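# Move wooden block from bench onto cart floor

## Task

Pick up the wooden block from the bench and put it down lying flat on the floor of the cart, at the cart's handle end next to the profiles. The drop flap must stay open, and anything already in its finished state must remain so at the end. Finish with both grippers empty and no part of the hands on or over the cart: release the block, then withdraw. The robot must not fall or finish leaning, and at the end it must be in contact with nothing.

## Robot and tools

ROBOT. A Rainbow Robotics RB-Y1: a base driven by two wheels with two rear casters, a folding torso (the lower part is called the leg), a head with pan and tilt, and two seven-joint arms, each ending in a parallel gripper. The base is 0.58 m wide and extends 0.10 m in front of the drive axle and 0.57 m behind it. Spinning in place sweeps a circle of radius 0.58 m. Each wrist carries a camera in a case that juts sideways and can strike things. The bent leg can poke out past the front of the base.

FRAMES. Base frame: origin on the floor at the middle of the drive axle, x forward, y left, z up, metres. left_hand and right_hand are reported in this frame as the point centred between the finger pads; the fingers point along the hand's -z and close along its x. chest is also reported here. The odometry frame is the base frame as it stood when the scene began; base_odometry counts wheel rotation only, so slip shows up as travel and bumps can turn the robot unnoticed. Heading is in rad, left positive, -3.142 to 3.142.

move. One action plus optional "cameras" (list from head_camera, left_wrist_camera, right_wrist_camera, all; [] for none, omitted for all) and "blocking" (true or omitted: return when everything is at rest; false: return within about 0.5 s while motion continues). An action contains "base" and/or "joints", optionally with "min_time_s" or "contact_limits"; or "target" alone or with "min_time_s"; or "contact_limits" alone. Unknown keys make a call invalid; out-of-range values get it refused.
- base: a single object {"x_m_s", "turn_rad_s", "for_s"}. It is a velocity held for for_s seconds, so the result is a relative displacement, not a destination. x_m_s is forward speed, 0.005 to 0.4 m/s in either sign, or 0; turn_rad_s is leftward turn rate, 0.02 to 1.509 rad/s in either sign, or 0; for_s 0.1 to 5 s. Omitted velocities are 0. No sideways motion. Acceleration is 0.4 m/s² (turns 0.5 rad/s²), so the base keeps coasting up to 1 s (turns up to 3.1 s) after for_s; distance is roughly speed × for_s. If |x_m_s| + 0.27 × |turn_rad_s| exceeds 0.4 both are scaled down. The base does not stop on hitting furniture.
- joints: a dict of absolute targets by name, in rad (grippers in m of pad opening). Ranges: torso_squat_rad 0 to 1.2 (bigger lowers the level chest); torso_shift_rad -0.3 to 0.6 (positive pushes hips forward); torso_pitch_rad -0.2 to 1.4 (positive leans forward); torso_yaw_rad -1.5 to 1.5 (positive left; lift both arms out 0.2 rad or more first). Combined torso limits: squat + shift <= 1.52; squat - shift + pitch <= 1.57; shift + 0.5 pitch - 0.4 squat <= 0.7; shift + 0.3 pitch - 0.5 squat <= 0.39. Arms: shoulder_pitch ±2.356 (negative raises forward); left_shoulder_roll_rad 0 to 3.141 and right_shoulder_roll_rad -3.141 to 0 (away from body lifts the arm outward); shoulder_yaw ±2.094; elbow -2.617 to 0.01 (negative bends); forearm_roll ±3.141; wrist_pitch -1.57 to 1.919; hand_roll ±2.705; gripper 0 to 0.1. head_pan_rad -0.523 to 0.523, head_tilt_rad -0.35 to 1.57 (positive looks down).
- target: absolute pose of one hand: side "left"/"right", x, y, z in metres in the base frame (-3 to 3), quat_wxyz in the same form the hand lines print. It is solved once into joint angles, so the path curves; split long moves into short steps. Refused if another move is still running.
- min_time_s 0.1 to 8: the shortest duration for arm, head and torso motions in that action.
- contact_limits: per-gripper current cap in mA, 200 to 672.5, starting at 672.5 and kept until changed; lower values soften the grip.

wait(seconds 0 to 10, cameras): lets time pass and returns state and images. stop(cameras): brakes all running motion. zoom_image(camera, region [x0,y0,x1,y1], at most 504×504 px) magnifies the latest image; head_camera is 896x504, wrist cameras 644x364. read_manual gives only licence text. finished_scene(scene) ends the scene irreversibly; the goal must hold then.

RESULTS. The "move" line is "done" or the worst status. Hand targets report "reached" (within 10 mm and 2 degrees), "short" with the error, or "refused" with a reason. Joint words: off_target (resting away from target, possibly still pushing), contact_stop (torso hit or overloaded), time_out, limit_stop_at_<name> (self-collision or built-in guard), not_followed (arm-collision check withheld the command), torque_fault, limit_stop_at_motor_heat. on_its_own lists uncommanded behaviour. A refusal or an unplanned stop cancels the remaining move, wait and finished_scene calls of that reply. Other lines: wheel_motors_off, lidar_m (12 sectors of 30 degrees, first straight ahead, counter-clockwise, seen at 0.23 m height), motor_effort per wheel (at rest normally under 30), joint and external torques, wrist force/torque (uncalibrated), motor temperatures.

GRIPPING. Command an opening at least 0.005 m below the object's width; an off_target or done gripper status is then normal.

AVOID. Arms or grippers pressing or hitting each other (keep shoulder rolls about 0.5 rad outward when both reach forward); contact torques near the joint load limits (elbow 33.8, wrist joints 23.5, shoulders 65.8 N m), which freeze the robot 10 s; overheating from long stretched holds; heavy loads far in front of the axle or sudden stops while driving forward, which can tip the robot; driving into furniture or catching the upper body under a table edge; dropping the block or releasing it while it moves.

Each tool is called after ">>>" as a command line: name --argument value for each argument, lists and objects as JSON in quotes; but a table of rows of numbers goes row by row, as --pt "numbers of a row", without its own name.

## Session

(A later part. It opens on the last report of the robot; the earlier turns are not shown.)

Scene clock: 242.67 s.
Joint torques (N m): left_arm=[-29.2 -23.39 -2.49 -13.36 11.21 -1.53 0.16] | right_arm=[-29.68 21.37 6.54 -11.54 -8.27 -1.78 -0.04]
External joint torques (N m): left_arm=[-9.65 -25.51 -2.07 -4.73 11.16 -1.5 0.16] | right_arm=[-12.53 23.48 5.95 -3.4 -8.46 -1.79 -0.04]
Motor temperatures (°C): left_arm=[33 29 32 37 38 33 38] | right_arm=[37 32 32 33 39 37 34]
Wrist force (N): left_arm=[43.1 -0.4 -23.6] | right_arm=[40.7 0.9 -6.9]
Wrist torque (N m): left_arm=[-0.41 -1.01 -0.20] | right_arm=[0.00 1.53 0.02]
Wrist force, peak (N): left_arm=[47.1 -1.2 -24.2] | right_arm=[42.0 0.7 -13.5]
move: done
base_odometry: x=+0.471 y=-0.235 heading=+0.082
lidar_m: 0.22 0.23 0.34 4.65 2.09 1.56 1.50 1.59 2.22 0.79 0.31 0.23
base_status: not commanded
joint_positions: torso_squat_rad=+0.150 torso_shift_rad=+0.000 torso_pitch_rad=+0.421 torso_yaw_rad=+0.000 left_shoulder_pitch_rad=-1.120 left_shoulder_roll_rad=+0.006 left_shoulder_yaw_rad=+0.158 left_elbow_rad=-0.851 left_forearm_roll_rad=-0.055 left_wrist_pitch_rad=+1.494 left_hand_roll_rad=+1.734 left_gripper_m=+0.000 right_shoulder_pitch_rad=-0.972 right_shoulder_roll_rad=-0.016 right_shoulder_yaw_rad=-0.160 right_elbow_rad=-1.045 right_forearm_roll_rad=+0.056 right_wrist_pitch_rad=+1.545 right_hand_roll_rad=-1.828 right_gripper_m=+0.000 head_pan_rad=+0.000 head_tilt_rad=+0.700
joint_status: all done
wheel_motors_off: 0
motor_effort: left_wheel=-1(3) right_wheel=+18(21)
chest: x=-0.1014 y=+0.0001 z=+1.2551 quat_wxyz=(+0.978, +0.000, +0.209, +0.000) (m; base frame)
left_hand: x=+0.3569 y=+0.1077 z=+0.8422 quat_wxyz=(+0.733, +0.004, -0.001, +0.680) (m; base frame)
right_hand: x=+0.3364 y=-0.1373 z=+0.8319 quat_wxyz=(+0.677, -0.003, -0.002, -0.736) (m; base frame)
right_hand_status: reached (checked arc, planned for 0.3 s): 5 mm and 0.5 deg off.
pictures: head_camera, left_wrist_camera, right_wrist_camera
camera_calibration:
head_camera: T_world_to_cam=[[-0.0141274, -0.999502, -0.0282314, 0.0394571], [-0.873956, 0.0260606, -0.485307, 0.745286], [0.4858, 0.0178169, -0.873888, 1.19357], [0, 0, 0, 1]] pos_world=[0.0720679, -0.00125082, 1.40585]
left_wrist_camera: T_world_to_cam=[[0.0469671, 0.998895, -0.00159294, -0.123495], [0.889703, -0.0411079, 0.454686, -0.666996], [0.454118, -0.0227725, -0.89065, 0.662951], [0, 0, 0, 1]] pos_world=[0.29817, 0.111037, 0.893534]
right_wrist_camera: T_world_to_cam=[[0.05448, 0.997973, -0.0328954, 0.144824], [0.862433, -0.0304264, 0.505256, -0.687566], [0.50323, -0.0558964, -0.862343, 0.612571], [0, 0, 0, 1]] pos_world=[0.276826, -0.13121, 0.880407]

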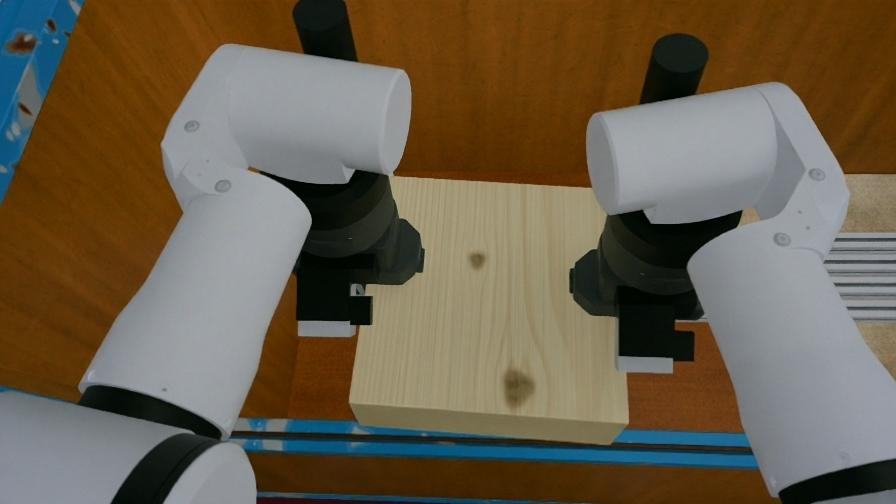

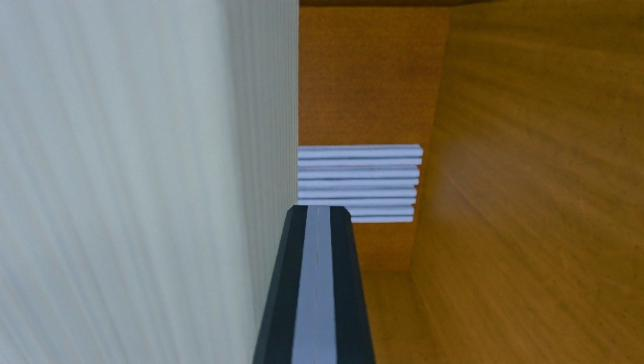

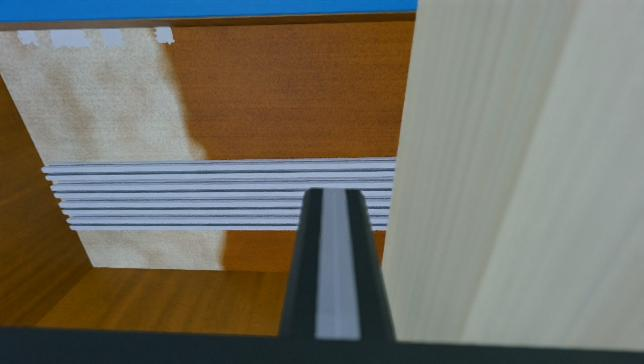

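>>> move --target '{"side":"left","x":0.347,"y":0.103,"z":0.822,"quat_wxyz":[0.7206,0,0,0.6934]}' --cameras '[]'

>>> move --target '{"side":"right","x":0.337,"y":-0.133,"z":0.813,"quat_wxyz":[0.6934,0,0,-0.7206]}' --cameras '[]'

>>> move --target '{"side":"left","x":0.337,"y":0.103,"z":0.813,"quat_wxyz":[0.7071,0,0,0.7071]}' --cameras '[]'

>>> move --target '{"side":"right","x":0.337,"y":-0.133,"z":0.813,"quat_wxyz":[0.7071,0,0,-0.7071]}'

Scene clock: 244.80 s.
Joint torques (N m): left_arm=[-27.39 -22.41 -3.1 -13.01 9.6 -1.83 0.36] | right_arm=[-29.17 21.04 6.23 -12.53 -8.44 -1.8 0.03]
External joint torques (N m): left_arm=[-8.42 -24.19 -2.81 -4.49 9.54 -1.8 0.36] | right_arm=[-11.99 23.15 5.64 -4.38 -8.64 -1.81 0.03]
Motor temperatures (°C): left_arm=[33 29 32 37 38 33 38] | right_arm=[37 32 32 33 39 37 34]
Wrist force (N): left_arm=[41.3 -0.3 -17.9] | right_arm=[39.1 2.4 -13.4]
Wrist torque (N m): left_arm=[-0.35 0.68 -0.28] | right_arm=[-0.07 0.78 0.15]
Wrist force, peak (N): left_arm=[43.4 0.0 -25.1] | right_arm=[40.1 2.8 -13.6]
move: done
base_odometry: x=+0.471 y=-0.235 heading=+0.082
lidar_m: 0.22 0.24 0.34 4.65 2.09 1.56 1.50 1.60 2.23 0.78 0.32 0.23
base_status: not commanded
joint_positions: torso_squat_rad=+0.150 torso_shift_rad=+0.000 torso_pitch_rad=+0.421 torso_yaw_rad=+0.000 left_shoulder_pitch_rad=-1.083 left_shoulder_roll_rad=+0.007 left_shoulder_yaw_rad=+0.125 left_elbow_rad=-0.825 left_forearm_roll_rad=-0.040 left_wrist_pitch_rad=+1.431 left_hand_roll_rad=+1.788 left_gripper_m=+0.000 right_shoulder_pitch_rad=-0.972 right_shoulder_roll_rad=-0.016 right_shoulder_yaw_rad=-0.160 right_elbow_rad=-1.044 right_forearm_roll_rad=+0.056 right_wrist_pitch_rad=+1.545 right_hand_roll_rad=-1.828 right_gripper_m=+0.000 head_pan_rad=+0.000 head_tilt_rad=+0.700
joint_status: all done
wheel_motors_off: 0
motor_effort: left_wheel=-1(3) right_wheel=+18(21)
chest: x=-0.1014 y=+0.0001 z=+1.2551 quat_wxyz=(+0.978, +0.000, +0.209, +0.000) (m; base frame)
left_hand: x=+0.3469 y=+0.1078 z=+0.8210 quat_wxyz=(+0.719, +0.003, -0.002, +0.695) (m; base frame)
left_hand_status: reached (checked arc, planned for 0.2 s): 5 mm and 0.5 deg off.
right_hand: x=+0.3364 y=-0.1373 z=+0.8319 quat_wxyz=(+0.677, -0.003, -0.002, -0.736) (m; base frame)
pictures: none
No camera images: "cameras" was empty.

Scene clock: 245.50 s.
Joint torques (N m): left_arm=[-28.65 -22.84 -2.63 -13.64 10.55 -2.03 0.25] | right_arm=[-29.02 20.4 5.51 -11.07 -8.01 -1.53 -0.05]
External joint torques (N m): left_arm=[-9.68 -24.63 -2.34 -5.12 10.5 -2 0.25] | right_arm=[-11.8 22.69 5.02 -3.09 -8.2 -1.53 -0.05]
Motor temperatures (°C): left_arm=[33 29 32 37 38 33 38] | right_arm=[37 32 32 33 39 37 34]
Wrist force (N): left_arm=[41.5 -0.7 -23.5] | right_arm=[37.8 0.4 -7.9]
Wrist torque (N m): left_arm=[-0.52 -0.97 -0.14] | right_arm=[0.06 1.24 0.12]
Wrist force, peak (N): left_arm=[42.2 -2.4 -24.6] | right_arm=[40.9 2.3 -12.1]
move: done
base_odometry: x=+0.472 y=-0.235 heading=+0.082
lidar_m: 0.21 0.24 0.34 4.66 2.08 1.55 1.50 1.59 2.23 0.77 0.31 0.22
base_status: not commanded
joint_positions: torso_squat_rad=+0.150 torso_shift_rad=+0.000 torso_pitch_rad=+0.421 torso_yaw_rad=+0.000 left_shoulder_pitch_rad=-1.083 left_shoulder_roll_rad=+0.007 left_shoulder_yaw_rad=+0.125 left_elbow_rad=-0.825 left_forearm_roll_rad=-0.040 left_wrist_pitch_rad=+1.431 left_hand_roll_rad=+1.788 left_gripper_m=+0.000 right_shoulder_pitch_rad=-0.991 right_shoulder_roll_rad=-0.026 right_shoulder_yaw_rad=-0.158 right_elbow_rad=-0.936 right_forearm_roll_rad=+0.046 right_wrist_pitch_rad=+1.455 right_hand_roll_rad=-1.795 right_gripper_m=+0.000 head_pan_rad=+0.000 head_tilt_rad=+0.700
joint_status: all done
wheel_motors_off: 0
motor_effort: left_wheel=-1(3) right_wheel=+18(22)
chest: x=-0.1015 y=+0.0001 z=+1.2551 quat_wxyz=(+0.978, +0.000, +0.209, +0.000) (m; base frame)
left_hand: x=+0.3467 y=+0.1080 z=+0.8209 quat_wxyz=(+0.719, +0.003, -0.002, +0.695) (m; base frame)
right_hand: x=+0.3364 y=-0.1377 z=+0.8121 quat_wxyz=(+0.692, -0.003, -0.002, -0.722) (m; base frame)
right_hand_status: reached (checked arc, planned for 0.4 s): 5 mm and 0.5 deg off.
pictures: none
No camera images: "cameras" was empty.

Scene clock: 246.07 s.
Joint torques (N m): left_arm=[-27.33 -22.6 -3.45 -14.07 9.7 -2.34 0.35] | right_arm=[-29.06 21.39 5.43 -12.25 -8.4 -1.55 -0.02]
External joint torques (N m): left_arm=[-8.92 -24 -3.25 -5.58 9.63 -2.31 0.35] | right_arm=[-11.77 23.69 4.94 -4.27 -8.6 -1.56 -0.02]
Motor temperatures (°C): left_arm=[33 29 32 37 38 33 38] | right_arm=[37 32 32 33 39 37 34]
Wrist force (N): left_arm=[41.4 -0.3 -16.3] | right_arm=[39.7 2.4 -14.5]
Wrist torque (N m): left_arm=[-0.40 0.58 -0.34] | right_arm=[-0.04 0.85 0.13]
Wrist force, peak (N): left_arm=[44.8 -2.9 -22.2] | right_arm=[42.0 1.0 -7.8]
move: done
base_odometry: x=+0.471 y=-0.235 heading=+0.082
lidar_m: 0.21 0.24 0.34 4.65 2.08 1.56 1.50 1.59 2.19 0.80 0.32 0.23
base_status: not commanded
joint_positions: torso_squat_rad=+0.150 torso_shift_rad=+0.000 torso_pitch_rad=+0.421 torso_yaw_rad=+0.000 left_shoulder_pitch_rad=-1.042 left_shoulder_roll_rad=+0.006 left_shoulder_yaw_rad=+0.094 left_elbow_rad=-0.857 left_forearm_roll_rad=-0.025 left_wrist_pitch_rad=+1.429 left_hand_roll_rad=+1.836 left_gripper_m=+0.000 right_shoulder_pitch_rad=-0.991 right_shoulder_roll_rad=-0.026 right_shoulder_yaw_rad=-0.158 right_elbow_rad=-0.935 right_forearm_roll_rad=+0.046 right_wrist_pitch_rad=+1.455 right_hand_roll_rad=-1.795 right_gripper_m=+0.000 head_pan_rad=+0.000 head_tilt_rad=+0.700
joint_status: all done
wheel_motors_off: 0
motor_effort: left_wheel=+0(2) right_wheel=+18(19)
chest: x=-0.1015 y=+0.0001 z=+1.2551 quat_wxyz=(+0.978, +0.000, +0.209, +0.000) (m; base frame)
left_hand: x=+0.3365 y=+0.1077 z=+0.8121 quat_wxyz=(+0.706, +0.004, +0.000, +0.708) (m; base frame)
left_hand_status: reached (checked arc, planned for 0.2 s): 5 mm and 0.5 deg off.
right_hand: x=+0.3364 y=-0.1379 z=+0.8120 quat_wxyz=(+0.692, -0.003, -0.002, -0.722) (m; base frame)
pictures: none
No camera images: "cameras" was empty.

Scene clock: 246.70 s.
Joint torques (N m): left_arm=[-26.7 -22.19 -3.22 -14 9.28 -2.32 0.43] | right_arm=[-29.49 21.51 5.17 -12.57 -8.47 -1.48 -0.24]
External joint torques (N m): left_arm=[-8.29 -23.59 -3.03 -5.51 9.21 -2.3 0.43] | right_arm=[-12.18 23.85 4.73 -4.59 -8.67 -1.49 -0.24]
Motor temperatures (°C): left_arm=[33 29 32 37 38 33 38] | right_arm=[37 32 32 33 39 37 34]
Wrist force (N): left_arm=[41.5 -0.1 -16.9] | right_arm=[38.2 1.0 -14.9]
Wrist torque (N m): left_arm=[-0.36 0.62 -0.35] | right_arm=[-0.01 0.86 0.07]
Wrist force, peak (N): left_arm=[43.2 0.5 -16.4] | right_arm=[39.9 0.9 -14.8]
move: done
base_odometry: x=+0.471 y=-0.235 heading=+0.082
lidar_m: 0.21 0.24 0.36 4.65 2.08 1.54 1.50 1.60 2.23 0.79 0.30 0.23
base_status: not commanded
joint_positions: torso_squat_rad=+0.150 torso_shift_rad=+0.000 torso_pitch_rad=+0.421 torso_yaw_rad=+0.000 left_shoulder_pitch_rad=-1.042 left_shoulder_roll_rad=+0.006 left_shoulder_yaw_rad=+0.094 left_elbow_rad=-0.857 left_forearm_roll_rad=-0.025 left_wrist_pitch_rad=+1.429 left_hand_roll_rad=+1.836 left_gripper_m=+0.000 right_shoulder_pitch_rad=-0.992 right_shoulder_roll_rad=-0.030 right_shoulder_yaw_rad=-0.150 right_elbow_rad=-0.932 right_forearm_roll_rad=+0.039 right_wrist_pitch_rad=+1.454 right_hand_roll_rad=-1.762 right_gripper_m=+0.000 head_pan_rad=+0.000 head_tilt_rad=+0.700
joint_status: all done
wheel_motors_off: 0
motor_effort: left_wheel=-2(4) right_wheel=+18(21)
chest: x=-0.1015 y=+0.0001 z=+1.2551 quat_wxyz=(+0.978, +0.000, +0.209, +0.000) (m; base frame)
left_hand: x=+0.3365 y=+0.1076 z=+0.8122 quat_wxyz=(+0.706, +0.004, +0.000, +0.708) (m; base frame)
right_hand: x=+0.3364 y=-0.1380 z=+0.8118 quat_wxyz=(+0.705, -0.003, -0.002, -0.709) (m; base frame)
right_hand_status: reached (checked arc, planned for 0.2 s): 5 mm and 0.5 deg off.
pictures: head_camera, left_wrist_camera, right_wrist_camera
camera_calibration:
head_camera: T_world_to_cam=[[-0.0141261, -0.999501, -0.0282356, 0.0394628], [-0.873933, 0.0260623, -0.485348, 0.745342], [0.485842, 0.0178199, -0.873865, 1.19353], [0, 0, 0, 1]] pos_world=[0.0720678, -0.00125082, 1.40585]
left_wrist_camera: T_world_to_cam=[[-0.029948, 0.999548, -0.00279895, -0.0957463], [0.890693, 0.0279571, 0.453745, -0.642183], [0.453618, 0.0110957, -0.891127, 0.642349], [0, 0, 0, 1]] pos_world=[0.27774, 0.106529, 0.863534]
right_wrist_camera: T_world_to_cam=[[-0.0238215, 0.999152, -0.0335807, 0.17185], [0.862508, 0.0375246, 0.50465, -0.667624], [0.505482, -0.016942, -0.862671, 0.600134], [0, 0, 0, 1]] pos_world=[0.276568, -0.136484, 0.860405]

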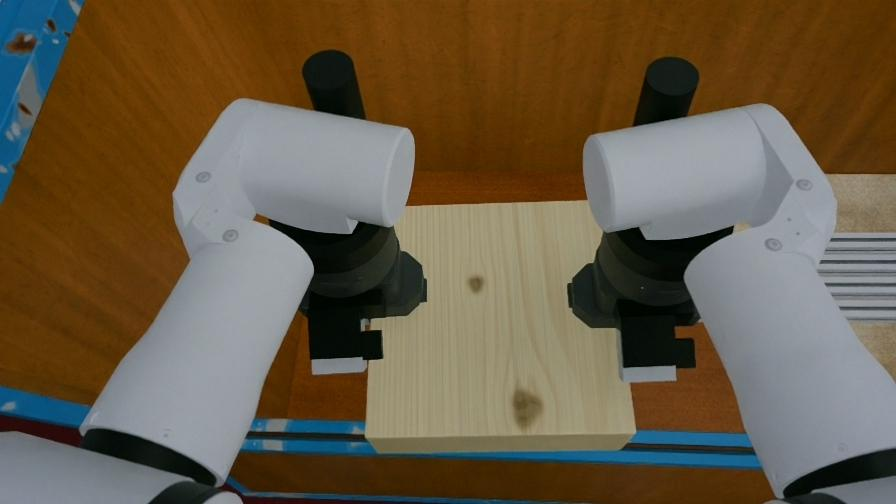

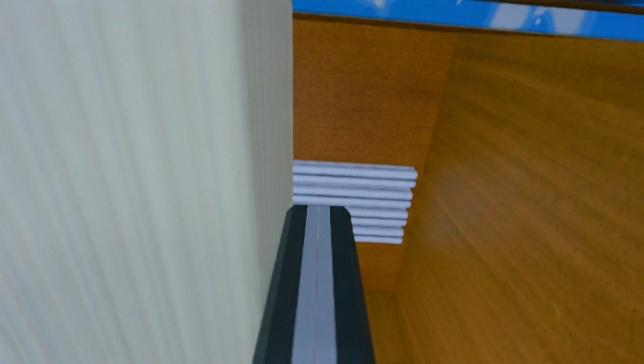

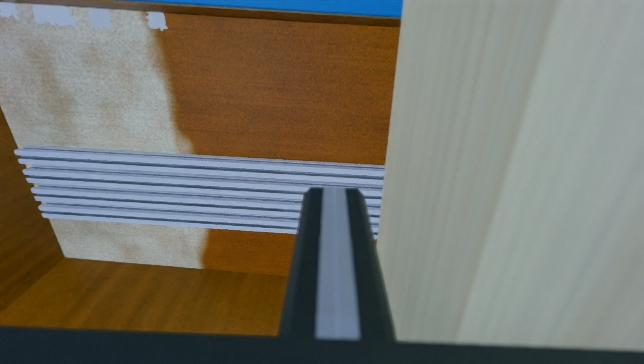

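>>> move --joints '{"torso_shift_rad":0.3}' --cameras '[]'

>>> move --joints '{"torso_squat_rad":0.35,"torso_pitch_rad":0.7,"left_wrist_pitch_rad":1.15,"right_wrist_pitch_rad":1.175}' --min_time_s 2.5

Scene clock: 254.20 s.
Joint torques (N m): left_arm=[-26.75 -22.61 -3.35 -13.86 9.26 -2.35 0.34] | right_arm=[-29.47 22.03 5.4 -12.51 -8.38 -1.38 -0.31]
External joint torques (N m): left_arm=[-8.35 -24.01 -3.15 -5.37 9.19 -2.33 0.34] | right_arm=[-12.17 24.37 4.97 -4.53 -8.58 -1.39 -0.31]
Motor temperatures (°C): left_arm=[33 29 32 37 38 33 38] | right_arm=[37 32 32 33 39 37 34]
Wrist force (N): left_arm=[42.4 0.5 -17.2] | right_arm=[38.4 1.1 -14.9]
Wrist torque (N m): left_arm=[-0.40 0.73 -0.36] | right_arm=[-0.05 0.86 0.09]
Wrist force, peak (N): left_arm=[42.4 0.5 -17.2] | right_arm=[39.0 1.5 -14.5]
move: done
base_odometry: x=+0.472 y=-0.235 heading=+0.082
lidar_m: 0.21 0.23 0.34 4.64 2.08 1.55 1.49 1.60 2.22 0.77 0.31 0.22
base_status: not commanded
joint_positions: torso_squat_rad=+0.150 torso_shift_rad=+0.300 torso_pitch_rad=+0.421 torso_yaw_rad=+0.000 left_shoulder_pitch_rad=-1.042 left_shoulder_roll_rad=+0.006 left_shoulder_yaw_rad=+0.094 left_elbow_rad=-0.857 left_forearm_roll_rad=-0.025 left_wrist_pitch_rad=+1.429 left_hand_roll_rad=+1.836 left_gripper_m=+0.000 right_shoulder_pitch_rad=-0.992 right_shoulder_roll_rad=-0.030 right_shoulder_yaw_rad=-0.150 right_elbow_rad=-0.932 right_forearm_roll_rad=+0.039 right_wrist_pitch_rad=+1.454 right_hand_roll_rad=-1.762 right_gripper_m=+0.000 head_pan_rad=+0.000 head_tilt_rad=+0.700
joint_status: all done
wheel_motors_off: 0
motor_effort: left_wheel=-6(7) right_wheel=+13(22)
chest: x=+0.1032 y=+0.0001 z=+1.2241 quat_wxyz=(+0.978, +0.000, +0.209, +0.000) (m; base frame)
left_hand: x=+0.5411 y=+0.1076 z=+0.7811 quat_wxyz=(+0.706, +0.004, +0.000, +0.708) (m; base frame)
right_hand: x=+0.5410 y=-0.1380 z=+0.7808 quat_wxyz=(+0.705, -0.003, -0.002, -0.709) (m; base frame)
pictures: none
No camera images: "cameras" was empty.

Scene clock: 266.47 s.
Joint torques (N m): left_arm=[-24.68 -27.07 -6.25 -14.08 10.31 -2.57 0.25] | right_arm=[-20.83 23.3 4.03 -9.62 -7.56 -1.38 -0.02]
External joint torques (N m): left_arm=[-11.06 -26.55 -5.69 -6.66 10.16 -2.56 0.25] | right_arm=[-8.38 24.05 3.47 -2.56 -7.69 -1.39 -0.02]
External joint torques when the fault began: left_arm=[-23.32 -62.34 -10.95 -10.82 23.54 -5.57 0.43]
Motor temperatures (°C): left_arm=[33 30 32 38 39 33 38] | right_arm=[37 32 32 32 40 37 34]
Wrist force (N): left_arm=[41.4 -2.1 -21.8] | right_arm=[37.5 0.3 -7.0]
Wrist torque (N m): left_arm=[-0.45 -0.87 -0.20] | right_arm=[-0.01 0.83 0.15]
Wrist force, peak (N): left_arm=[99.1 -4.7 -29.7] | right_arm=[94.8 -0.4 2.4]
move: torque_fault
TORQUE FAULT: left_shoulder_roll_rad reached its load limit. The robot stopped for 10 seconds, dropped its targets and accepts commands again. The stop added 9.2 s to the call.
base_odometry: x=+0.472 y=-0.235 heading=+0.082
lidar_m: 0.21 0.24 0.32 4.66 2.09 1.56 1.50 1.60 2.22 0.77 0.31 0.23
base_status: not commanded
joint_positions: torso_squat_rad=+0.346 torso_shift_rad=+0.301 torso_pitch_rad=+0.698 torso_yaw_rad=+0.000 left_shoulder_pitch_rad=-1.035 left_shoulder_roll_rad=+0.022 left_shoulder_yaw_rad=+0.097 left_elbow_rad=-0.854 left_forearm_roll_rad=-0.031 left_wrist_pitch_rad=+1.158 left_hand_roll_rad=+1.836 left_gripper_m=+0.000 right_shoulder_pitch_rad=-0.988 right_shoulder_roll_rad=-0.046 right_shoulder_yaw_rad=-0.153 right_elbow_rad=-0.931 right_forearm_roll_rad=+0.044 right_wrist_pitch_rad=+1.181 right_hand_roll_rad=-1.762 right_gripper_m=+0.000 head_pan_rad=+0.000 head_tilt_rad=+0.700
joint_status: left_wrist_pitch_rad torque_fault (moved -0.271 of -0.279); right_wrist_pitch_rad torque_fault (moved -0.273 of -0.279); the others done
wheel_motors_off: 0
on_its_own: left_shoulder_roll_rad is held at +0.015, not at your +0.000, since a torque_fault; left_forearm_roll_rad is held at -0.029, not at your -0.023, since a torque_fault; left_wrist_pitch_rad is held at +1.157, not at your +1.150, since a torque_fault; right_shoulder_roll_rad is held at -0.040, not at your -0.025, since a torque_fault; right_wrist_pitch_rad is held at +1.180, not at your +1.175, since a torque_fault
motor_effort: left_wheel=-8(23) right_wheel=+13(25)
chest: x=+0.1659 y=+0.0001 z=+1.1465 quat_wxyz=(+0.940, +0.000, +0.342, +0.000) (m; base frame)
left_hand: x=+0.5249 y=+0.1051 z=+0.5889 quat_wxyz=(+0.700, -0.006, +0.024, +0.713) (m; base frame)
right_hand: x=+0.5279 y=-0.1387 z=+0.5904 quat_wxyz=(+0.701, +0.005, +0.012, -0.713) (m; base frame)
pictures: head_camera, left_wrist_camera, right_wrist_camera
camera_calibration:
head_camera: T_world_to_cam=[[-0.0213244, -0.999503, -0.0231995, 0.0355875], [-0.973314, 0.0260576, -0.227994, 0.647711], [0.228485, 0.0177185, -0.973386, 1.12553], [0, 0, 0, 1]] pos_world=[0.374019, -0.00125058, 1.24407]
left_wrist_camera: T_world_to_cam=[[-0.0459949, 0.99765, -0.0507868, -0.0514143], [0.897998, 0.0635645, 0.435384, -0.705358], [0.437589, -0.025581, -0.898811, 0.374788], [0, 0, 0, 1]] pos_world=[0.467042, 0.105717, 0.641354]
right_wrist_camera: T_world_to_cam=[[-0.0128636, 0.999915, -0.00195402, 0.145402], [0.866606, 0.0121235, 0.498847, -0.72319], [0.498828, 0.00472361, -0.866688, 0.32119], [0, 0, 0, 1]] pos_world=[0.468372, -0.138139, 0.639416]

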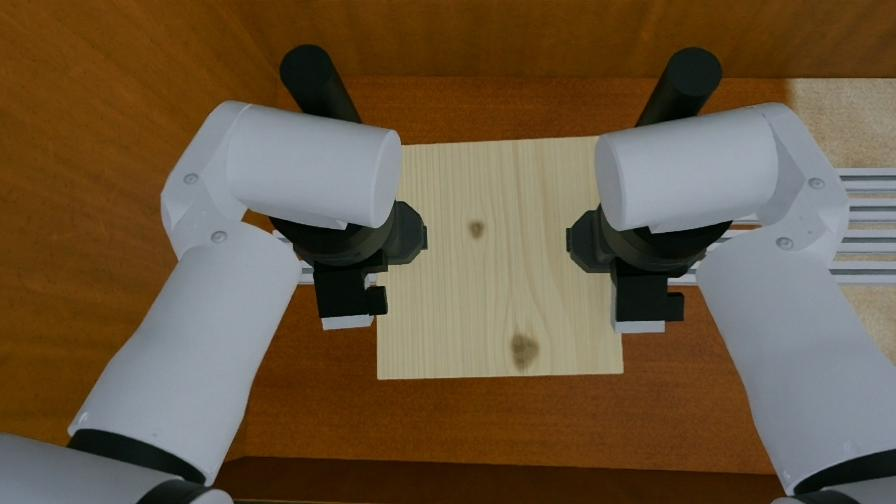

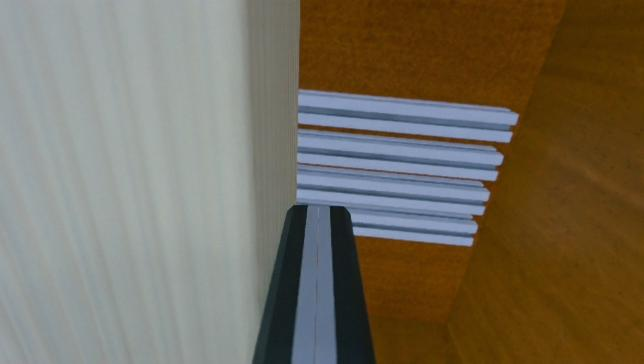

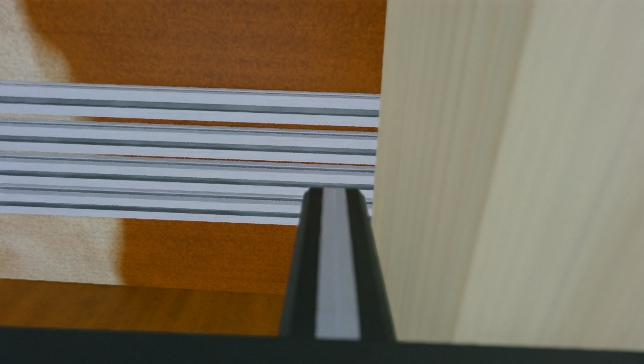

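>>> move --joints '{"torso_squat_rad":0.5,"torso_pitch_rad":0.85,"left_wrist_pitch_rad":1.0,"right_wrist_pitch_rad":1.02,"left_shoulder_roll_rad":0.022,"right_shoulder_roll_rad":-0.047}' --min_time_s 2 --cameras '[]'

>>> wait --seconds 0

Scene clock: 273.80 s.
Joint torques (N m): left_arm=[-23.41 -34.81 -8.07 -13.06 12.33 -3.02 0.4] | right_arm=[-19.82 31.5 6.66 -9.12 -9.46 -2.02 0.03]
External joint torques (N m): left_arm=[-12.86 -33.26 -7.33 -6.43 12.14 -2.99 0.39] | right_arm=[-10.46 31.38 6.04 -2.79 -9.55 -2.02 0.03]
Motor temperatures (°C): left_arm=[33 30 32 38 39 33 38] | right_arm=[37 32 32 32 39 36 34]
Wrist force (N): left_arm=[53.2 -2.6 -21.9] | right_arm=[48.8 0.5 -3.7]
Wrist torque (N m): left_arm=[-0.56 -1.20 -0.24] | right_arm=[-0.08 1.12 0.17]
Wrist force, peak (N): left_arm=[56.8 -3.1 -22.2] | right_arm=[51.5 0.6 -3.7]
move: done
base_odometry: x=+0.472 y=-0.235 heading=+0.082
lidar_m: 0.21 0.24 0.34 4.64 2.09 1.56 1.50 1.59 2.22 0.78 0.30 0.23
base_status: not commanded
joint_positions: torso_squat_rad=+0.500 torso_shift_rad=+0.301 torso_pitch_rad=+0.851 torso_yaw_rad=+0.000 left_shoulder_pitch_rad=-1.035 left_shoulder_roll_rad=+0.030 left_shoulder_yaw_rad=+0.098 left_elbow_rad=-0.854 left_forearm_roll_rad=-0.032 left_wrist_pitch_rad=+1.001 left_hand_roll_rad=+1.836 left_gripper_m=+0.000 right_shoulder_pitch_rad=-0.987 right_shoulder_roll_rad=-0.055 right_shoulder_yaw_rad=-0.153 right_elbow_rad=-0.931 right_forearm_roll_rad=+0.044 right_wrist_pitch_rad=+1.021 right_hand_roll_rad=-1.762 right_gripper_m=+0.000 head_pan_rad=+0.000 head_tilt_rad=+0.700
joint_status: all done
wheel_motors_off: 0
on_its_own: left_forearm_roll_rad is held at -0.029, not at your -0.023, since a torque_fault
motor_effort: left_wheel=-7(9) right_wheel=+14(15)
chest: x=+0.1867 y=+0.0001 z=+1.0713 quat_wxyz=(+0.911, +0.000, +0.413, +0.000) (m; base frame)
left_hand: x=+0.4930 y=+0.1024 z=+0.4620 quat_wxyz=(+0.696, -0.017, +0.034, +0.717) (m; base frame)
right_hand: x=+0.4971 y=-0.1387 z=+0.4634 quat_wxyz=(+0.698, +0.014, +0.016, -0.715) (m; base frame)
pictures: none
No camera images: "cameras" was empty.

Scene clock: 273.80 s.
Joint torques (N m): left_arm=[-23.41 -34.81 -8.07 -13.06 12.33 -3.02 0.4] | right_arm=[-19.82 31.5 6.66 -9.12 -9.46 -2.02 0.03]
External joint torques (N m): left_arm=[-12.86 -33.26 -7.33 -6.43 12.14 -2.99 0.39] | right_arm=[-10.46 31.38 6.04 -2.79 -9.55 -2.02 0.03]
Motor temperatures (°C): left_arm=[33 30 32 38 39 33 38] | right_arm=[37 32 32 32 39 36 34]
Wrist force (N): left_arm=[53.2 -2.6 -21.9] | right_arm=[48.8 0.5 -3.7]
Wrist torque (N m): left_arm=[-0.56 -1.20 -0.24] | right_arm=[-0.08 1.12 0.17]
Wrist force, peak (N): left_arm=[53.2 -2.6 -21.9] | right_arm=[48.8 0.5 -3.7]
base_odometry: x=+0.472 y=-0.235 heading=+0.082
lidar_m: 0.21 0.24 0.34 4.64 2.09 1.56 1.50 1.59 2.22 0.78 0.30 0.23
base_status: not commanded
joint_positions: torso_squat_rad=+0.500 torso_shift_rad=+0.301 torso_pitch_rad=+0.851 torso_yaw_rad=+0.000 left_shoulder_pitch_rad=-1.035 left_shoulder_roll_rad=+0.030 left_shoulder_yaw_rad=+0.098 left_elbow_rad=-0.854 left_forearm_roll_rad=-0.032 left_wrist_pitch_rad=+1.001 left_hand_roll_rad=+1.836 left_gripper_m=+0.000 right_shoulder_pitch_rad=-0.987 right_shoulder_roll_rad=-0.055 right_shoulder_yaw_rad=-0.153 right_elbow_rad=-0.931 right_forearm_roll_rad=+0.044 right_wrist_pitch_rad=+1.021 right_hand_roll_rad=-1.762 right_gripper_m=+0.000 head_pan_rad=+0.000 head_tilt_rad=+0.700
joint_status: all done
wheel_motors_off: 0
on_its_own: left_forearm_roll_rad is held at -0.029, not at your -0.023, since a torque_fault
motor_effort: left_wheel=-7(9) right_wheel=+14(15)
chest: x=+0.1867 y=+0.0001 z=+1.0713 quat_wxyz=(+0.911, +0.000, +0.413, +0.000) (m; base frame)
left_hand: x=+0.4930 y=+0.1024 z=+0.4620 quat_wxyz=(+0.696, -0.017, +0.034, +0.717) (m; base frame)
right_hand: x=+0.4971 y=-0.1387 z=+0.4634 quat_wxyz=(+0.698, +0.014, +0.016, -0.715) (m; base frame)
pictures: head_camera, left_wrist_camera, right_wrist_camera
camera_calibration:
head_camera: T_world_to_cam=[[-0.0246135, -0.999503, -0.0196742, 0.0311229], [-0.9967, 0.0260578, -0.0768785, 0.493251], [0.077353, 0.017717, -0.996846, 1.10092], [0, 0, 0, 1]] pos_world=[0.40723, -0.00125058, 1.13598]
left_wrist_camera: T_world_to_cam=[[-0.0577961, 0.995145, -0.0796654, -0.0371806], [0.896571, 0.0868389, 0.434303, -0.622558], [0.439113, -0.0463247, -0.897237, 0.27525], [0, 0, 0, 1]] pos_world=[0.435153, 0.103813, 0.514381]
right_wrist_camera: T_world_to_cam=[[-0.00513768, 0.999854, 0.0163098, 0.13243], [0.86348, -0.00379045, 0.504369, -0.63642], [0.504357, 0.0166745, -0.863334, 0.223832], [0, 0, 0, 1]] pos_world=[0.437324, -0.138555, 0.512072]

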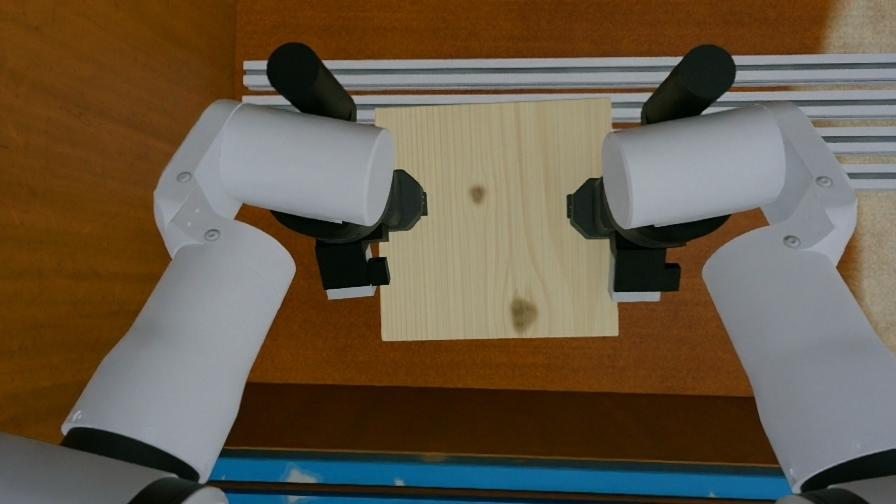

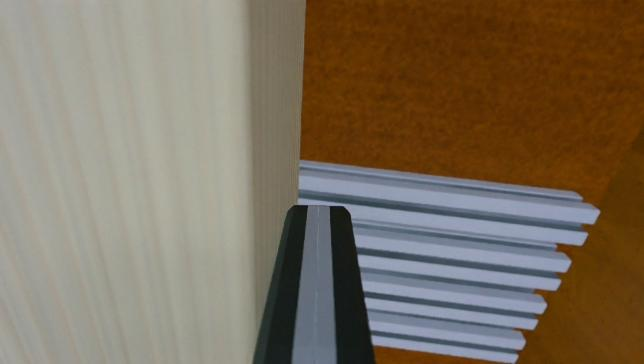

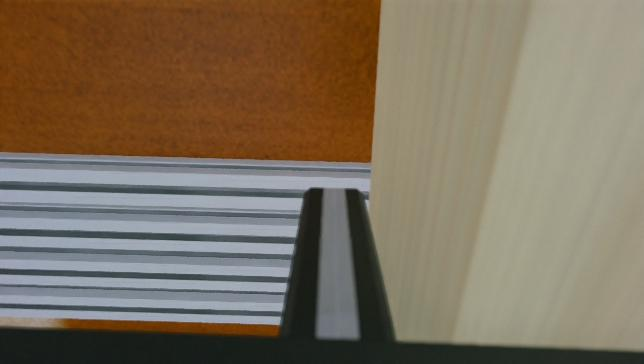

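>>> move --joints '{"torso_squat_rad":0.65,"torso_pitch_rad":1.0,"left_wrist_pitch_rad":0.85,"right_wrist_pitch_rad":0.87,"left_shoulder_roll_rad":0.031,"right_shoulder_roll_rad":-0.056}' --min_time_s 2

Scene clock: 279.23 s.
Joint torques (N m): left_arm=[-14.64 -38.05 -10.93 -3.42 11.57 -5.53 0.46] | right_arm=[-18.27 40.01 11.84 -5.69 -10.46 -2.14 -0.48]
External joint torques (N m): left_arm=[-6.81 -35.74 -10.04 2.47 11.37 -5.45 0.46] | right_arm=[-11.69 39.25 11.19 -0.04 -10.53 -2.09 -0.48]
Motor temperatures (°C): left_arm=[33 30 32 38 39 33 38] | right_arm=[36 33 32 32 40 37 34]
Wrist force (N): left_arm=[57.9 5.7 50.1] | right_arm=[61.0 1.8 9.2]
Wrist torque (N m): left_arm=[-0.20 -1.10 -0.49] | right_arm=[0.02 1.72 0.21]
Wrist force, peak (N): left_arm=[67.8 15.0 131.8] | right_arm=[73.9 -17.6 99.4]
move: contact_stop
base_odometry: x=+0.472 y=-0.235 heading=+0.082
lidar_m: 0.22 0.24 0.34 4.65 2.09 1.54 1.50 1.59 2.23 0.78 0.33 0.23
base_status: not commanded
joint_positions: torso_squat_rad=+0.647 torso_shift_rad=+0.295 torso_pitch_rad=+0.981 torso_yaw_rad=+0.000 left_shoulder_pitch_rad=-1.036 left_shoulder_roll_rad=+0.040 left_shoulder_yaw_rad=+0.098 left_elbow_rad=-0.856 left_forearm_roll_rad=-0.031 left_wrist_pitch_rad=+0.851 left_hand_roll_rad=+1.836 left_gripper_m=+0.000 right_shoulder_pitch_rad=-0.987 right_shoulder_roll_rad=-0.066 right_shoulder_yaw_rad=-0.155 right_elbow_rad=-0.932 right_forearm_roll_rad=+0.044 right_wrist_pitch_rad=+0.871 right_hand_roll_rad=-1.762 right_gripper_m=+0.000 head_pan_rad=+0.000 head_tilt_rad=+0.700
joint_status: torso_squat_rad contact_stop (moved +0.147 of +0.150); torso_pitch_rad contact_stop (moved +0.131 of +0.149); the others done
wheel_motors_off: 0
on_its_own: left_forearm_roll_rad is held at -0.029, not at your -0.023, since a torque_fault
motor_effort: left_wheel=-1(13) right_wheel=+14(24)
chest: x=+0.1915 y=+0.0000 z=+0.9871 quat_wxyz=(+0.882, +0.000, +0.471, +0.000) (m; base frame)
left_hand: x=+0.4532 y=+0.1006 z=+0.3413 quat_wxyz=(+0.691, -0.034, +0.036, +0.721) (m; base frame)
right_hand: x=+0.4564 y=-0.1405 z=+0.3420 quat_wxyz=(+0.695, +0.026, +0.014, -0.718) (m; base frame)
pictures: head_camera, left_wrist_camera, right_wrist_camera
camera_calibration:
head_camera: T_world_to_cam=[[-0.0269896, -0.999498, -0.0165983, 0.0269173], [-0.99822, 0.0260641, 0.0536503, 0.362988], [-0.0531908, 0.0180167, -0.998422, 1.04315], [0, 0, 0, 1]] pos_world=[0.418554, -0.00135131, 1.02247]
left_wrist_camera: T_world_to_cam=[[-0.0702085, 0.99183, -0.106508, -0.0322069], [0.886061, 0.111053, 0.45007, -0.537272], [0.458221, -0.0627743, -0.886619, 0.173751], [0, 0, 0, 1]] pos_world=[0.394178, 0.102516, 0.39243]
right_wrist_camera: T_world_to_cam=[[0.00286854, 0.999537, 0.0302924, 0.127494], [0.852814, -0.0182643, 0.521895, -0.543199], [0.522206, 0.0243367, -0.852472, 0.128769], [0, 0, 0, 1]] pos_world=[0.395639, -0.14049, 0.389402]

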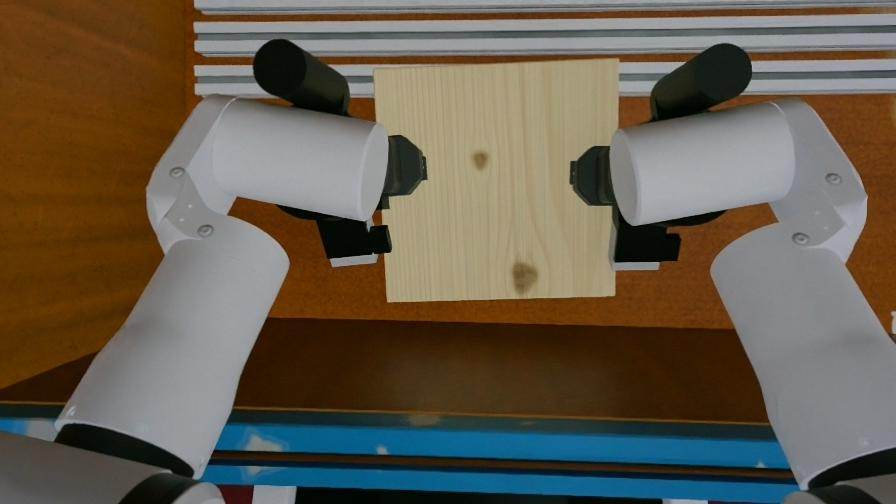

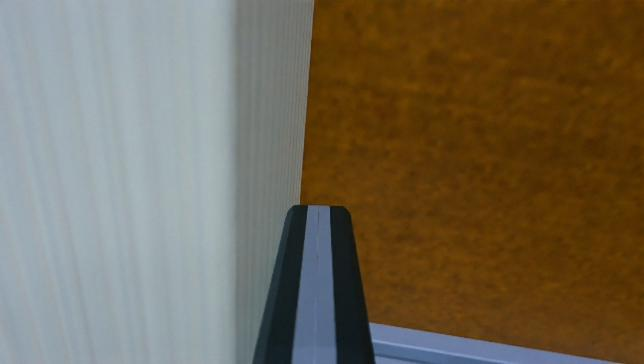

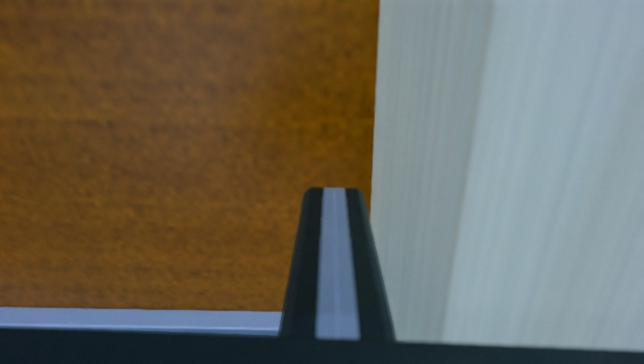

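>>> move --joints '{"torso_squat_rad":0.56}' --cameras '[]'

>>> move --base '{"x_m_s":-0.05,"for_s":0.6}'

Scene clock: 281.30 s.
Joint torques (N m): left_arm=[-20.22 -38.36 -11.03 -10.72 11.63 -2.81 0.38] | right_arm=[-19.1 36.97 11.57 -8.35 -9.38 -2.26 -0.38]
External joint torques (N m): left_arm=[-12.52 -36.02 -10.14 -4.88 11.43 -2.74 0.38] | right_arm=[-12.62 36.16 10.92 -2.74 -9.45 -2.22 -0.38]
Motor temperatures (°C): left_arm=[33 30 32 38 40 33 38] | right_arm=[36 33 32 32 40 37 34]
Wrist force (N): left_arm=[56.9 -4.4 -22.1] | right_arm=[52.3 0.1 -2.5]
Wrist torque (N m): left_arm=[-0.54 -1.32 -0.23] | right_arm=[-0.12 1.33 0.21]
Wrist force, peak (N): left_arm=[58.5 6.1 52.6] | right_arm=[61.5 1.0 9.5]
move: done
base_odometry: x=+0.472 y=-0.235 heading=+0.082
lidar_m: 0.21 0.23 0.33 4.65 2.08 1.55 1.50 1.60 2.22 0.78 0.31 0.22
base_status: not commanded
joint_positions: torso_squat_rad=+0.560 torso_shift_rad=+0.296 torso_pitch_rad=+0.984 torso_yaw_rad=+0.000 left_shoulder_pitch_rad=-1.035 left_shoulder_roll_rad=+0.040 left_shoulder_yaw_rad=+0.098 left_elbow_rad=-0.854 left_forearm_roll_rad=-0.031 left_wrist_pitch_rad=+0.851 left_hand_roll_rad=+1.836 left_gripper_m=+0.000 right_shoulder_pitch_rad=-0.987 right_shoulder_roll_rad=-0.065 right_shoulder_yaw_rad=-0.155 right_elbow_rad=-0.931 right_forearm_roll_rad=+0.044 right_wrist_pitch_rad=+0.871 right_hand_roll_rad=-1.762 right_gripper_m=+0.000 head_pan_rad=+0.000 head_tilt_rad=+0.700
joint_status: all done
wheel_motors_off: 0
on_its_own: left_forearm_roll_rad is held at -0.029, not at your -0.023, since a torque_fault
motor_effort: left_wheel=-5(7) right_wheel=+10(15)
chest: x=+0.2027 y=+0.0000 z=+1.0190 quat_wxyz=(+0.881, +0.000, +0.473, +0.000) (m; base frame)
left_hand: x=+0.4609 y=+0.1011 z=+0.3717 quat_wxyz=(+0.691, -0.032, +0.037, +0.722) (m; base frame)
right_hand: x=+0.4651 y=-0.1400 z=+0.3729 quat_wxyz=(+0.695, +0.025, +0.016, -0.718) (m; base frame)
pictures: none
No camera images: "cameras" was empty.

Scene clock: 282.63 s.
Joint torques (N m): left_arm=[-21.24 -38.75 -11.32 -11.31 11.54 -2.76 0.45] | right_arm=[-19.1 36.25 12.12 -8.66 -9.1 -2.44 -0.52]
External joint torques (N m): left_arm=[-13.55 -36.41 -10.43 -5.47 11.34 -2.69 0.45] | right_arm=[-12.62 35.43 11.47 -3.06 -9.17 -2.4 -0.52]
Motor temperatures (°C): left_arm=[33 30 32 38 40 33 38] | right_arm=[36 33 32 32 40 37 34]
Wrist force (N): left_arm=[56.3 -4.4 -21.5] | right_arm=[51.7 0.0 -2.3]
Wrist torque (N m): left_arm=[-0.59 -1.31 -0.30] | right_arm=[-0.12 1.24 0.20]
Wrist force, peak (N): left_arm=[57.1 -5.4 -21.6] | right_arm=[52.7 -0.1 -1.7]
move: done
base_odometry: x=+0.442 y=-0.238 heading=+0.082
lidar_m: 0.25 0.26 0.38 4.77 2.04 1.53 1.47 1.55 2.17 0.87 0.36 0.26
base_status: done (sent for 0.6 of 0.6 s)
joint_positions: torso_squat_rad=+0.560 torso_shift_rad=+0.296 torso_pitch_rad=+0.985 torso_yaw_rad=+0.000 left_shoulder_pitch_rad=-1.035 left_shoulder_roll_rad=+0.040 left_shoulder_yaw_rad=+0.098 left_elbow_rad=-0.854 left_forearm_roll_rad=-0.031 left_wrist_pitch_rad=+0.851 left_hand_roll_rad=+1.836 left_gripper_m=+0.000 right_shoulder_pitch_rad=-0.986 right_shoulder_roll_rad=-0.065 right_shoulder_yaw_rad=-0.155 right_elbow_rad=-0.931 right_forearm_roll_rad=+0.044 right_wrist_pitch_rad=+0.871 right_hand_roll_rad=-1.762 right_gripper_m=+0.000 head_pan_rad=+0.000 head_tilt_rad=+0.700
joint_status: not commanded
wheel_motors_off: 0
on_its_own: left_forearm_roll_rad is held at -0.029, not at your -0.023, since a torque_fault
motor_effort: left_wheel=-4(32) right_wheel=+0(19)
chest: x=+0.2027 y=+0.0000 z=+1.0190 quat_wxyz=(+0.881, +0.000, +0.473, +0.000) (m; base frame)
left_hand: x=+0.4607 y=+0.1012 z=+0.3716 quat_wxyz=(+0.691, -0.031, +0.037, +0.722) (m; base frame)
right_hand: x=+0.4649 y=-0.1399 z=+0.3729 quat_wxyz=(+0.695, +0.025, +0.016, -0.718) (m; base frame)
pictures: head_camera, left_wrist_camera, right_wrist_camera
camera_calibration:
head_camera: T_world_to_cam=[[-0.0270359, -0.9995, -0.0164172, 0.0275726], [-0.998048, 0.0260644, 0.0567573, 0.369354], [-0.056301, 0.0179197, -0.998253, 1.07607], [0, 0, 0, 1]] pos_world=[0.429962, -0.00135107, 1.05368]
left_wrist_camera: T_world_to_cam=[[-0.0709776, 0.991919, -0.105158, -0.0291517], [0.888684, 0.110761, 0.444941, -0.556992], [0.452993, -0.0618712, -0.889365, 0.200546], [0, 0, 0, 1]] pos_world=[0.402075, 0.103017, 0.423122]
right_wrist_camera: T_world_to_cam=[[0.00330463, 0.999509, 0.031151, 0.125479], [0.855197, -0.0189703, 0.517956, -0.566287], [0.518293, 0.0249286, -0.85484, 0.153486], [0, 0, 0, 1]] pos_world=[0.404321, -0.139986, 0.420609]

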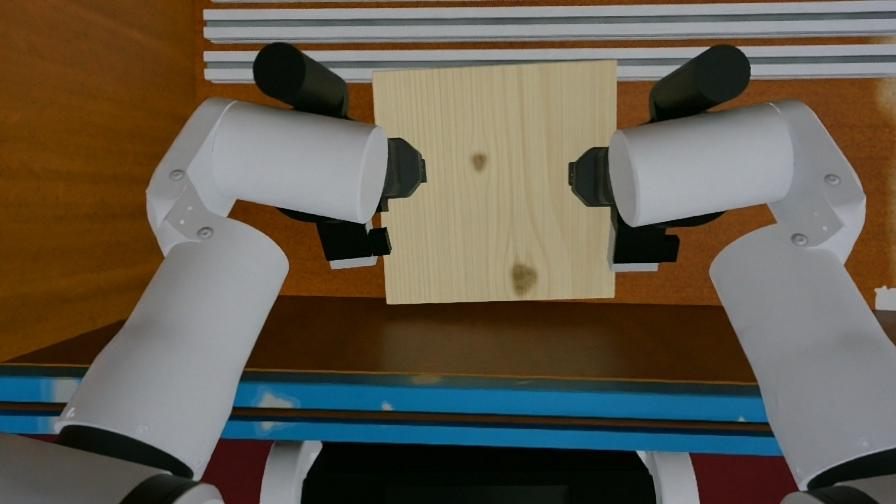

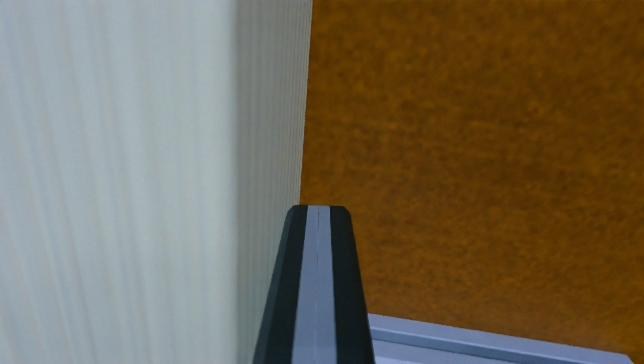

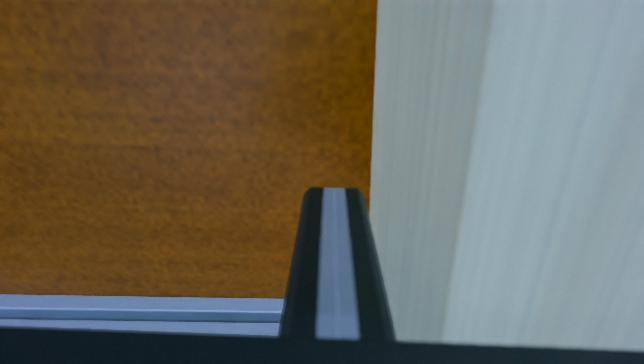

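>>> move --base '{"turn_rad_s":-0.1,"for_s":0.35}' --cameras '[]'

>>> move --joints '{"torso_squat_rad":0.64,"torso_shift_rad":0.313}' --min_time_s 1.5

Scene clock: 288.73 s.
Joint torques (N m): left_arm=[-21.3 -38.67 -11.31 -11.32 11.57 -2.76 0.38] | right_arm=[-19.54 36 11.75 -8.79 -9.04 -2.4 -0.43]
External joint torques (N m): left_arm=[-13.6 -36.34 -10.42 -5.49 11.37 -2.69 0.38] | right_arm=[-13.06 35.19 11.1 -3.19 -9.1 -2.37 -0.43]
Motor temperatures (°C): left_arm=[33 30 32 38 40 33 38] | right_arm=[36 33 32 32 40 37 34]
Wrist force (N): left_arm=[56.4 -4.4 -21.9] | right_arm=[52.0 -0.1 -2.3]
Wrist torque (N m): left_arm=[-0.55 -1.36 -0.26] | right_arm=[-0.14 1.33 0.22]
Wrist force, peak (N): left_arm=[57.6 -4.3 -21.5] | right_arm=[53.0 -0.4 -2.2]
move: done
base_odometry: x=+0.442 y=-0.238 heading=+0.046
lidar_m: 0.25 0.26 0.38 4.12 2.11 1.54 1.46 1.52 2.10 4.40 0.37 0.26
base_status: done (sent for 0.37 of 0.37 s)
joint_positions: torso_squat_rad=+0.560 torso_shift_rad=+0.296 torso_pitch_rad=+0.985 torso_yaw_rad=+0.000 left_shoulder_pitch_rad=-1.035 left_shoulder_roll_rad=+0.040 left_shoulder_yaw_rad=+0.098 left_elbow_rad=-0.854 left_forearm_roll_rad=-0.031 left_wrist_pitch_rad=+0.851 left_hand_roll_rad=+1.836 left_gripper_m=+0.000 right_shoulder_pitch_rad=-0.986 right_shoulder_roll_rad=-0.065 right_shoulder_yaw_rad=-0.155 right_elbow_rad=-0.931 right_forearm_roll_rad=+0.044 right_wrist_pitch_rad=+0.871 right_hand_roll_rad=-1.762 right_gripper_m=+0.000 head_pan_rad=+0.000 head_tilt_rad=+0.700
joint_status: not commanded
wheel_motors_off: 0
on_its_own: left_forearm_roll_rad is held at -0.029, not at your -0.023, since a torque_fault
motor_effort: left_wheel=+7(14) right_wheel=-8(18)
chest: x=+0.2027 y=+0.0000 z=+1.0190 quat_wxyz=(+0.881, +0.000, +0.473, +0.000) (m; base frame)
left_hand: x=+0.4608 y=+0.1012 z=+0.3716 quat_wxyz=(+0.691, -0.031, +0.037, +0.722) (m; base frame)
right_hand: x=+0.4649 y=-0.1399 z=+0.3729 quat_wxyz=(+0.695, +0.025, +0.016, -0.718) (m; base frame)
pictures: none
No camera images: "cameras" was empty.

Scene clock: 290.53 s.
Joint torques (N m): left_arm=[-19.74 -38.03 -11.32 -7.61 11.47 -7.4 0.41] | right_arm=[-19.46 37.64 11.91 -8.65 -9.62 -2.54 -0.47]
External joint torques (N m): left_arm=[-11.96 -35.71 -10.44 -1.75 11.27 -7.33 0.41] | right_arm=[-12.91 36.85 11.26 -3.02 -9.69 -2.49 -0.47]
Motor temperatures (°C): left_arm=[33 30 32 37 40 33 38] | right_arm=[36 34 32 32 40 37 34]
Wrist force (N): left_arm=[59.3 13.1 53.5] | right_arm=[57.8 -1.3 2.5]
Wrist torque (N m): left_arm=[0.12 -1.10 -0.51] | right_arm=[-0.04 1.45 0.29]
Wrist force, peak (N): left_arm=[59.9 14.0 57.3] | right_arm=[58.4 -1.1 1.7]
move: done
base_odometry: x=+0.442 y=-0.238 heading=+0.046
lidar_m: 0.24 0.26 0.35 4.11 2.13 1.54 1.46 1.55 2.09 4.42 0.35 0.27
base_status: not commanded
joint_positions: torso_squat_rad=+0.640 torso_shift_rad=+0.312 torso_pitch_rad=+0.982 torso_yaw_rad=+0.000 left_shoulder_pitch_rad=-1.035 left_shoulder_roll_rad=+0.040 left_shoulder_yaw_rad=+0.098 left_elbow_rad=-0.855 left_forearm_roll_rad=-0.031 left_wrist_pitch_rad=+0.852 left_hand_roll_rad=+1.836 left_gripper_m=+0.000 right_shoulder_pitch_rad=-0.986 right_shoulder_roll_rad=-0.065 right_shoulder_yaw_rad=-0.155 right_elbow_rad=-0.931 right_forearm_roll_rad=+0.044 right_wrist_pitch_rad=+0.871 right_hand_roll_rad=-1.762 right_gripper_m=+0.000 head_pan_rad=+0.000 head_tilt_rad=+0.700
joint_status: all done
wheel_motors_off: 0
on_its_own: left_forearm_roll_rad is held at -0.029, not at your -0.023, since a torque_fault
motor_effort: left_wheel=+15(15) right_wheel=-7(12)
chest: x=+0.2017 y=+0.0000 z=+0.9866 quat_wxyz=(+0.882, +0.000, +0.472, +0.000) (m; base frame)
left_hand: x=+0.4617 y=+0.1011 z=+0.3402 quat_wxyz=(+0.691, -0.032, +0.036, +0.722) (m; base frame)
right_hand: x=+0.4656 y=-0.1400 z=+0.3411 quat_wxyz=(+0.695, +0.026, +0.015, -0.718) (m; base frame)
pictures: head_camera, left_wrist_camera, right_wrist_camera
camera_calibration:
head_camera: T_world_to_cam=[[-0.0269014, -0.9995, -0.0165908, 0.0272396], [-0.99819, 0.0259656, 0.0542519, 0.372673], [-0.053794, 0.0180203, -0.998389, 1.04332], [0, 0, 0, 1]] pos_world=[0.428856, -0.00125161, 1.02188]
left_wrist_camera: T_world_to_cam=[[-0.0707289, 0.991902, -0.105486, -0.0322883], [0.887463, 0.110856, 0.447349, -0.544095], [0.45542, -0.061974, -0.888117, 0.170621], [0, 0, 0, 1]] pos_world=[0.402876, 0.102917, 0.391525]
right_wrist_camera: T_world_to_cam=[[0.00305327, 0.999513, 0.0310568, 0.12671], [0.853871, -0.0187703, 0.520145, -0.550572], [0.520475, 0.0249303, -0.853513, 0.124502], [0, 0, 0, 1]] pos_world=[0.404931, -0.140087, 0.388707]

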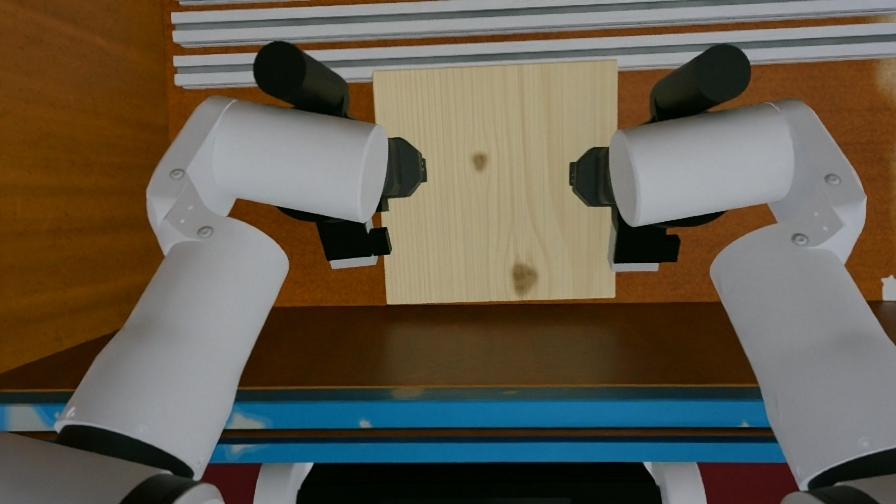

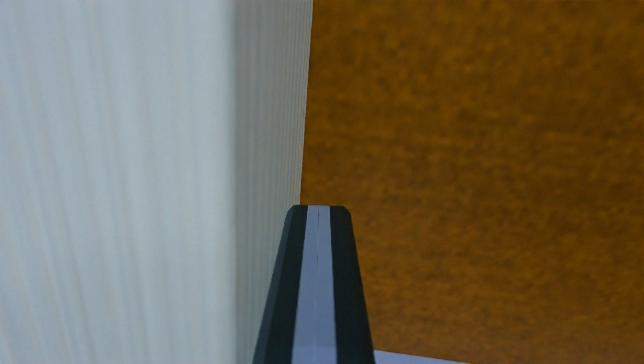

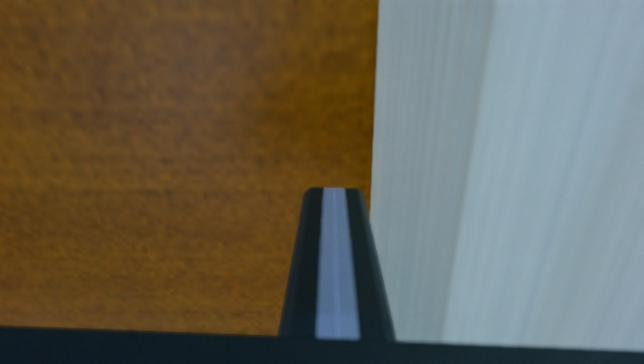

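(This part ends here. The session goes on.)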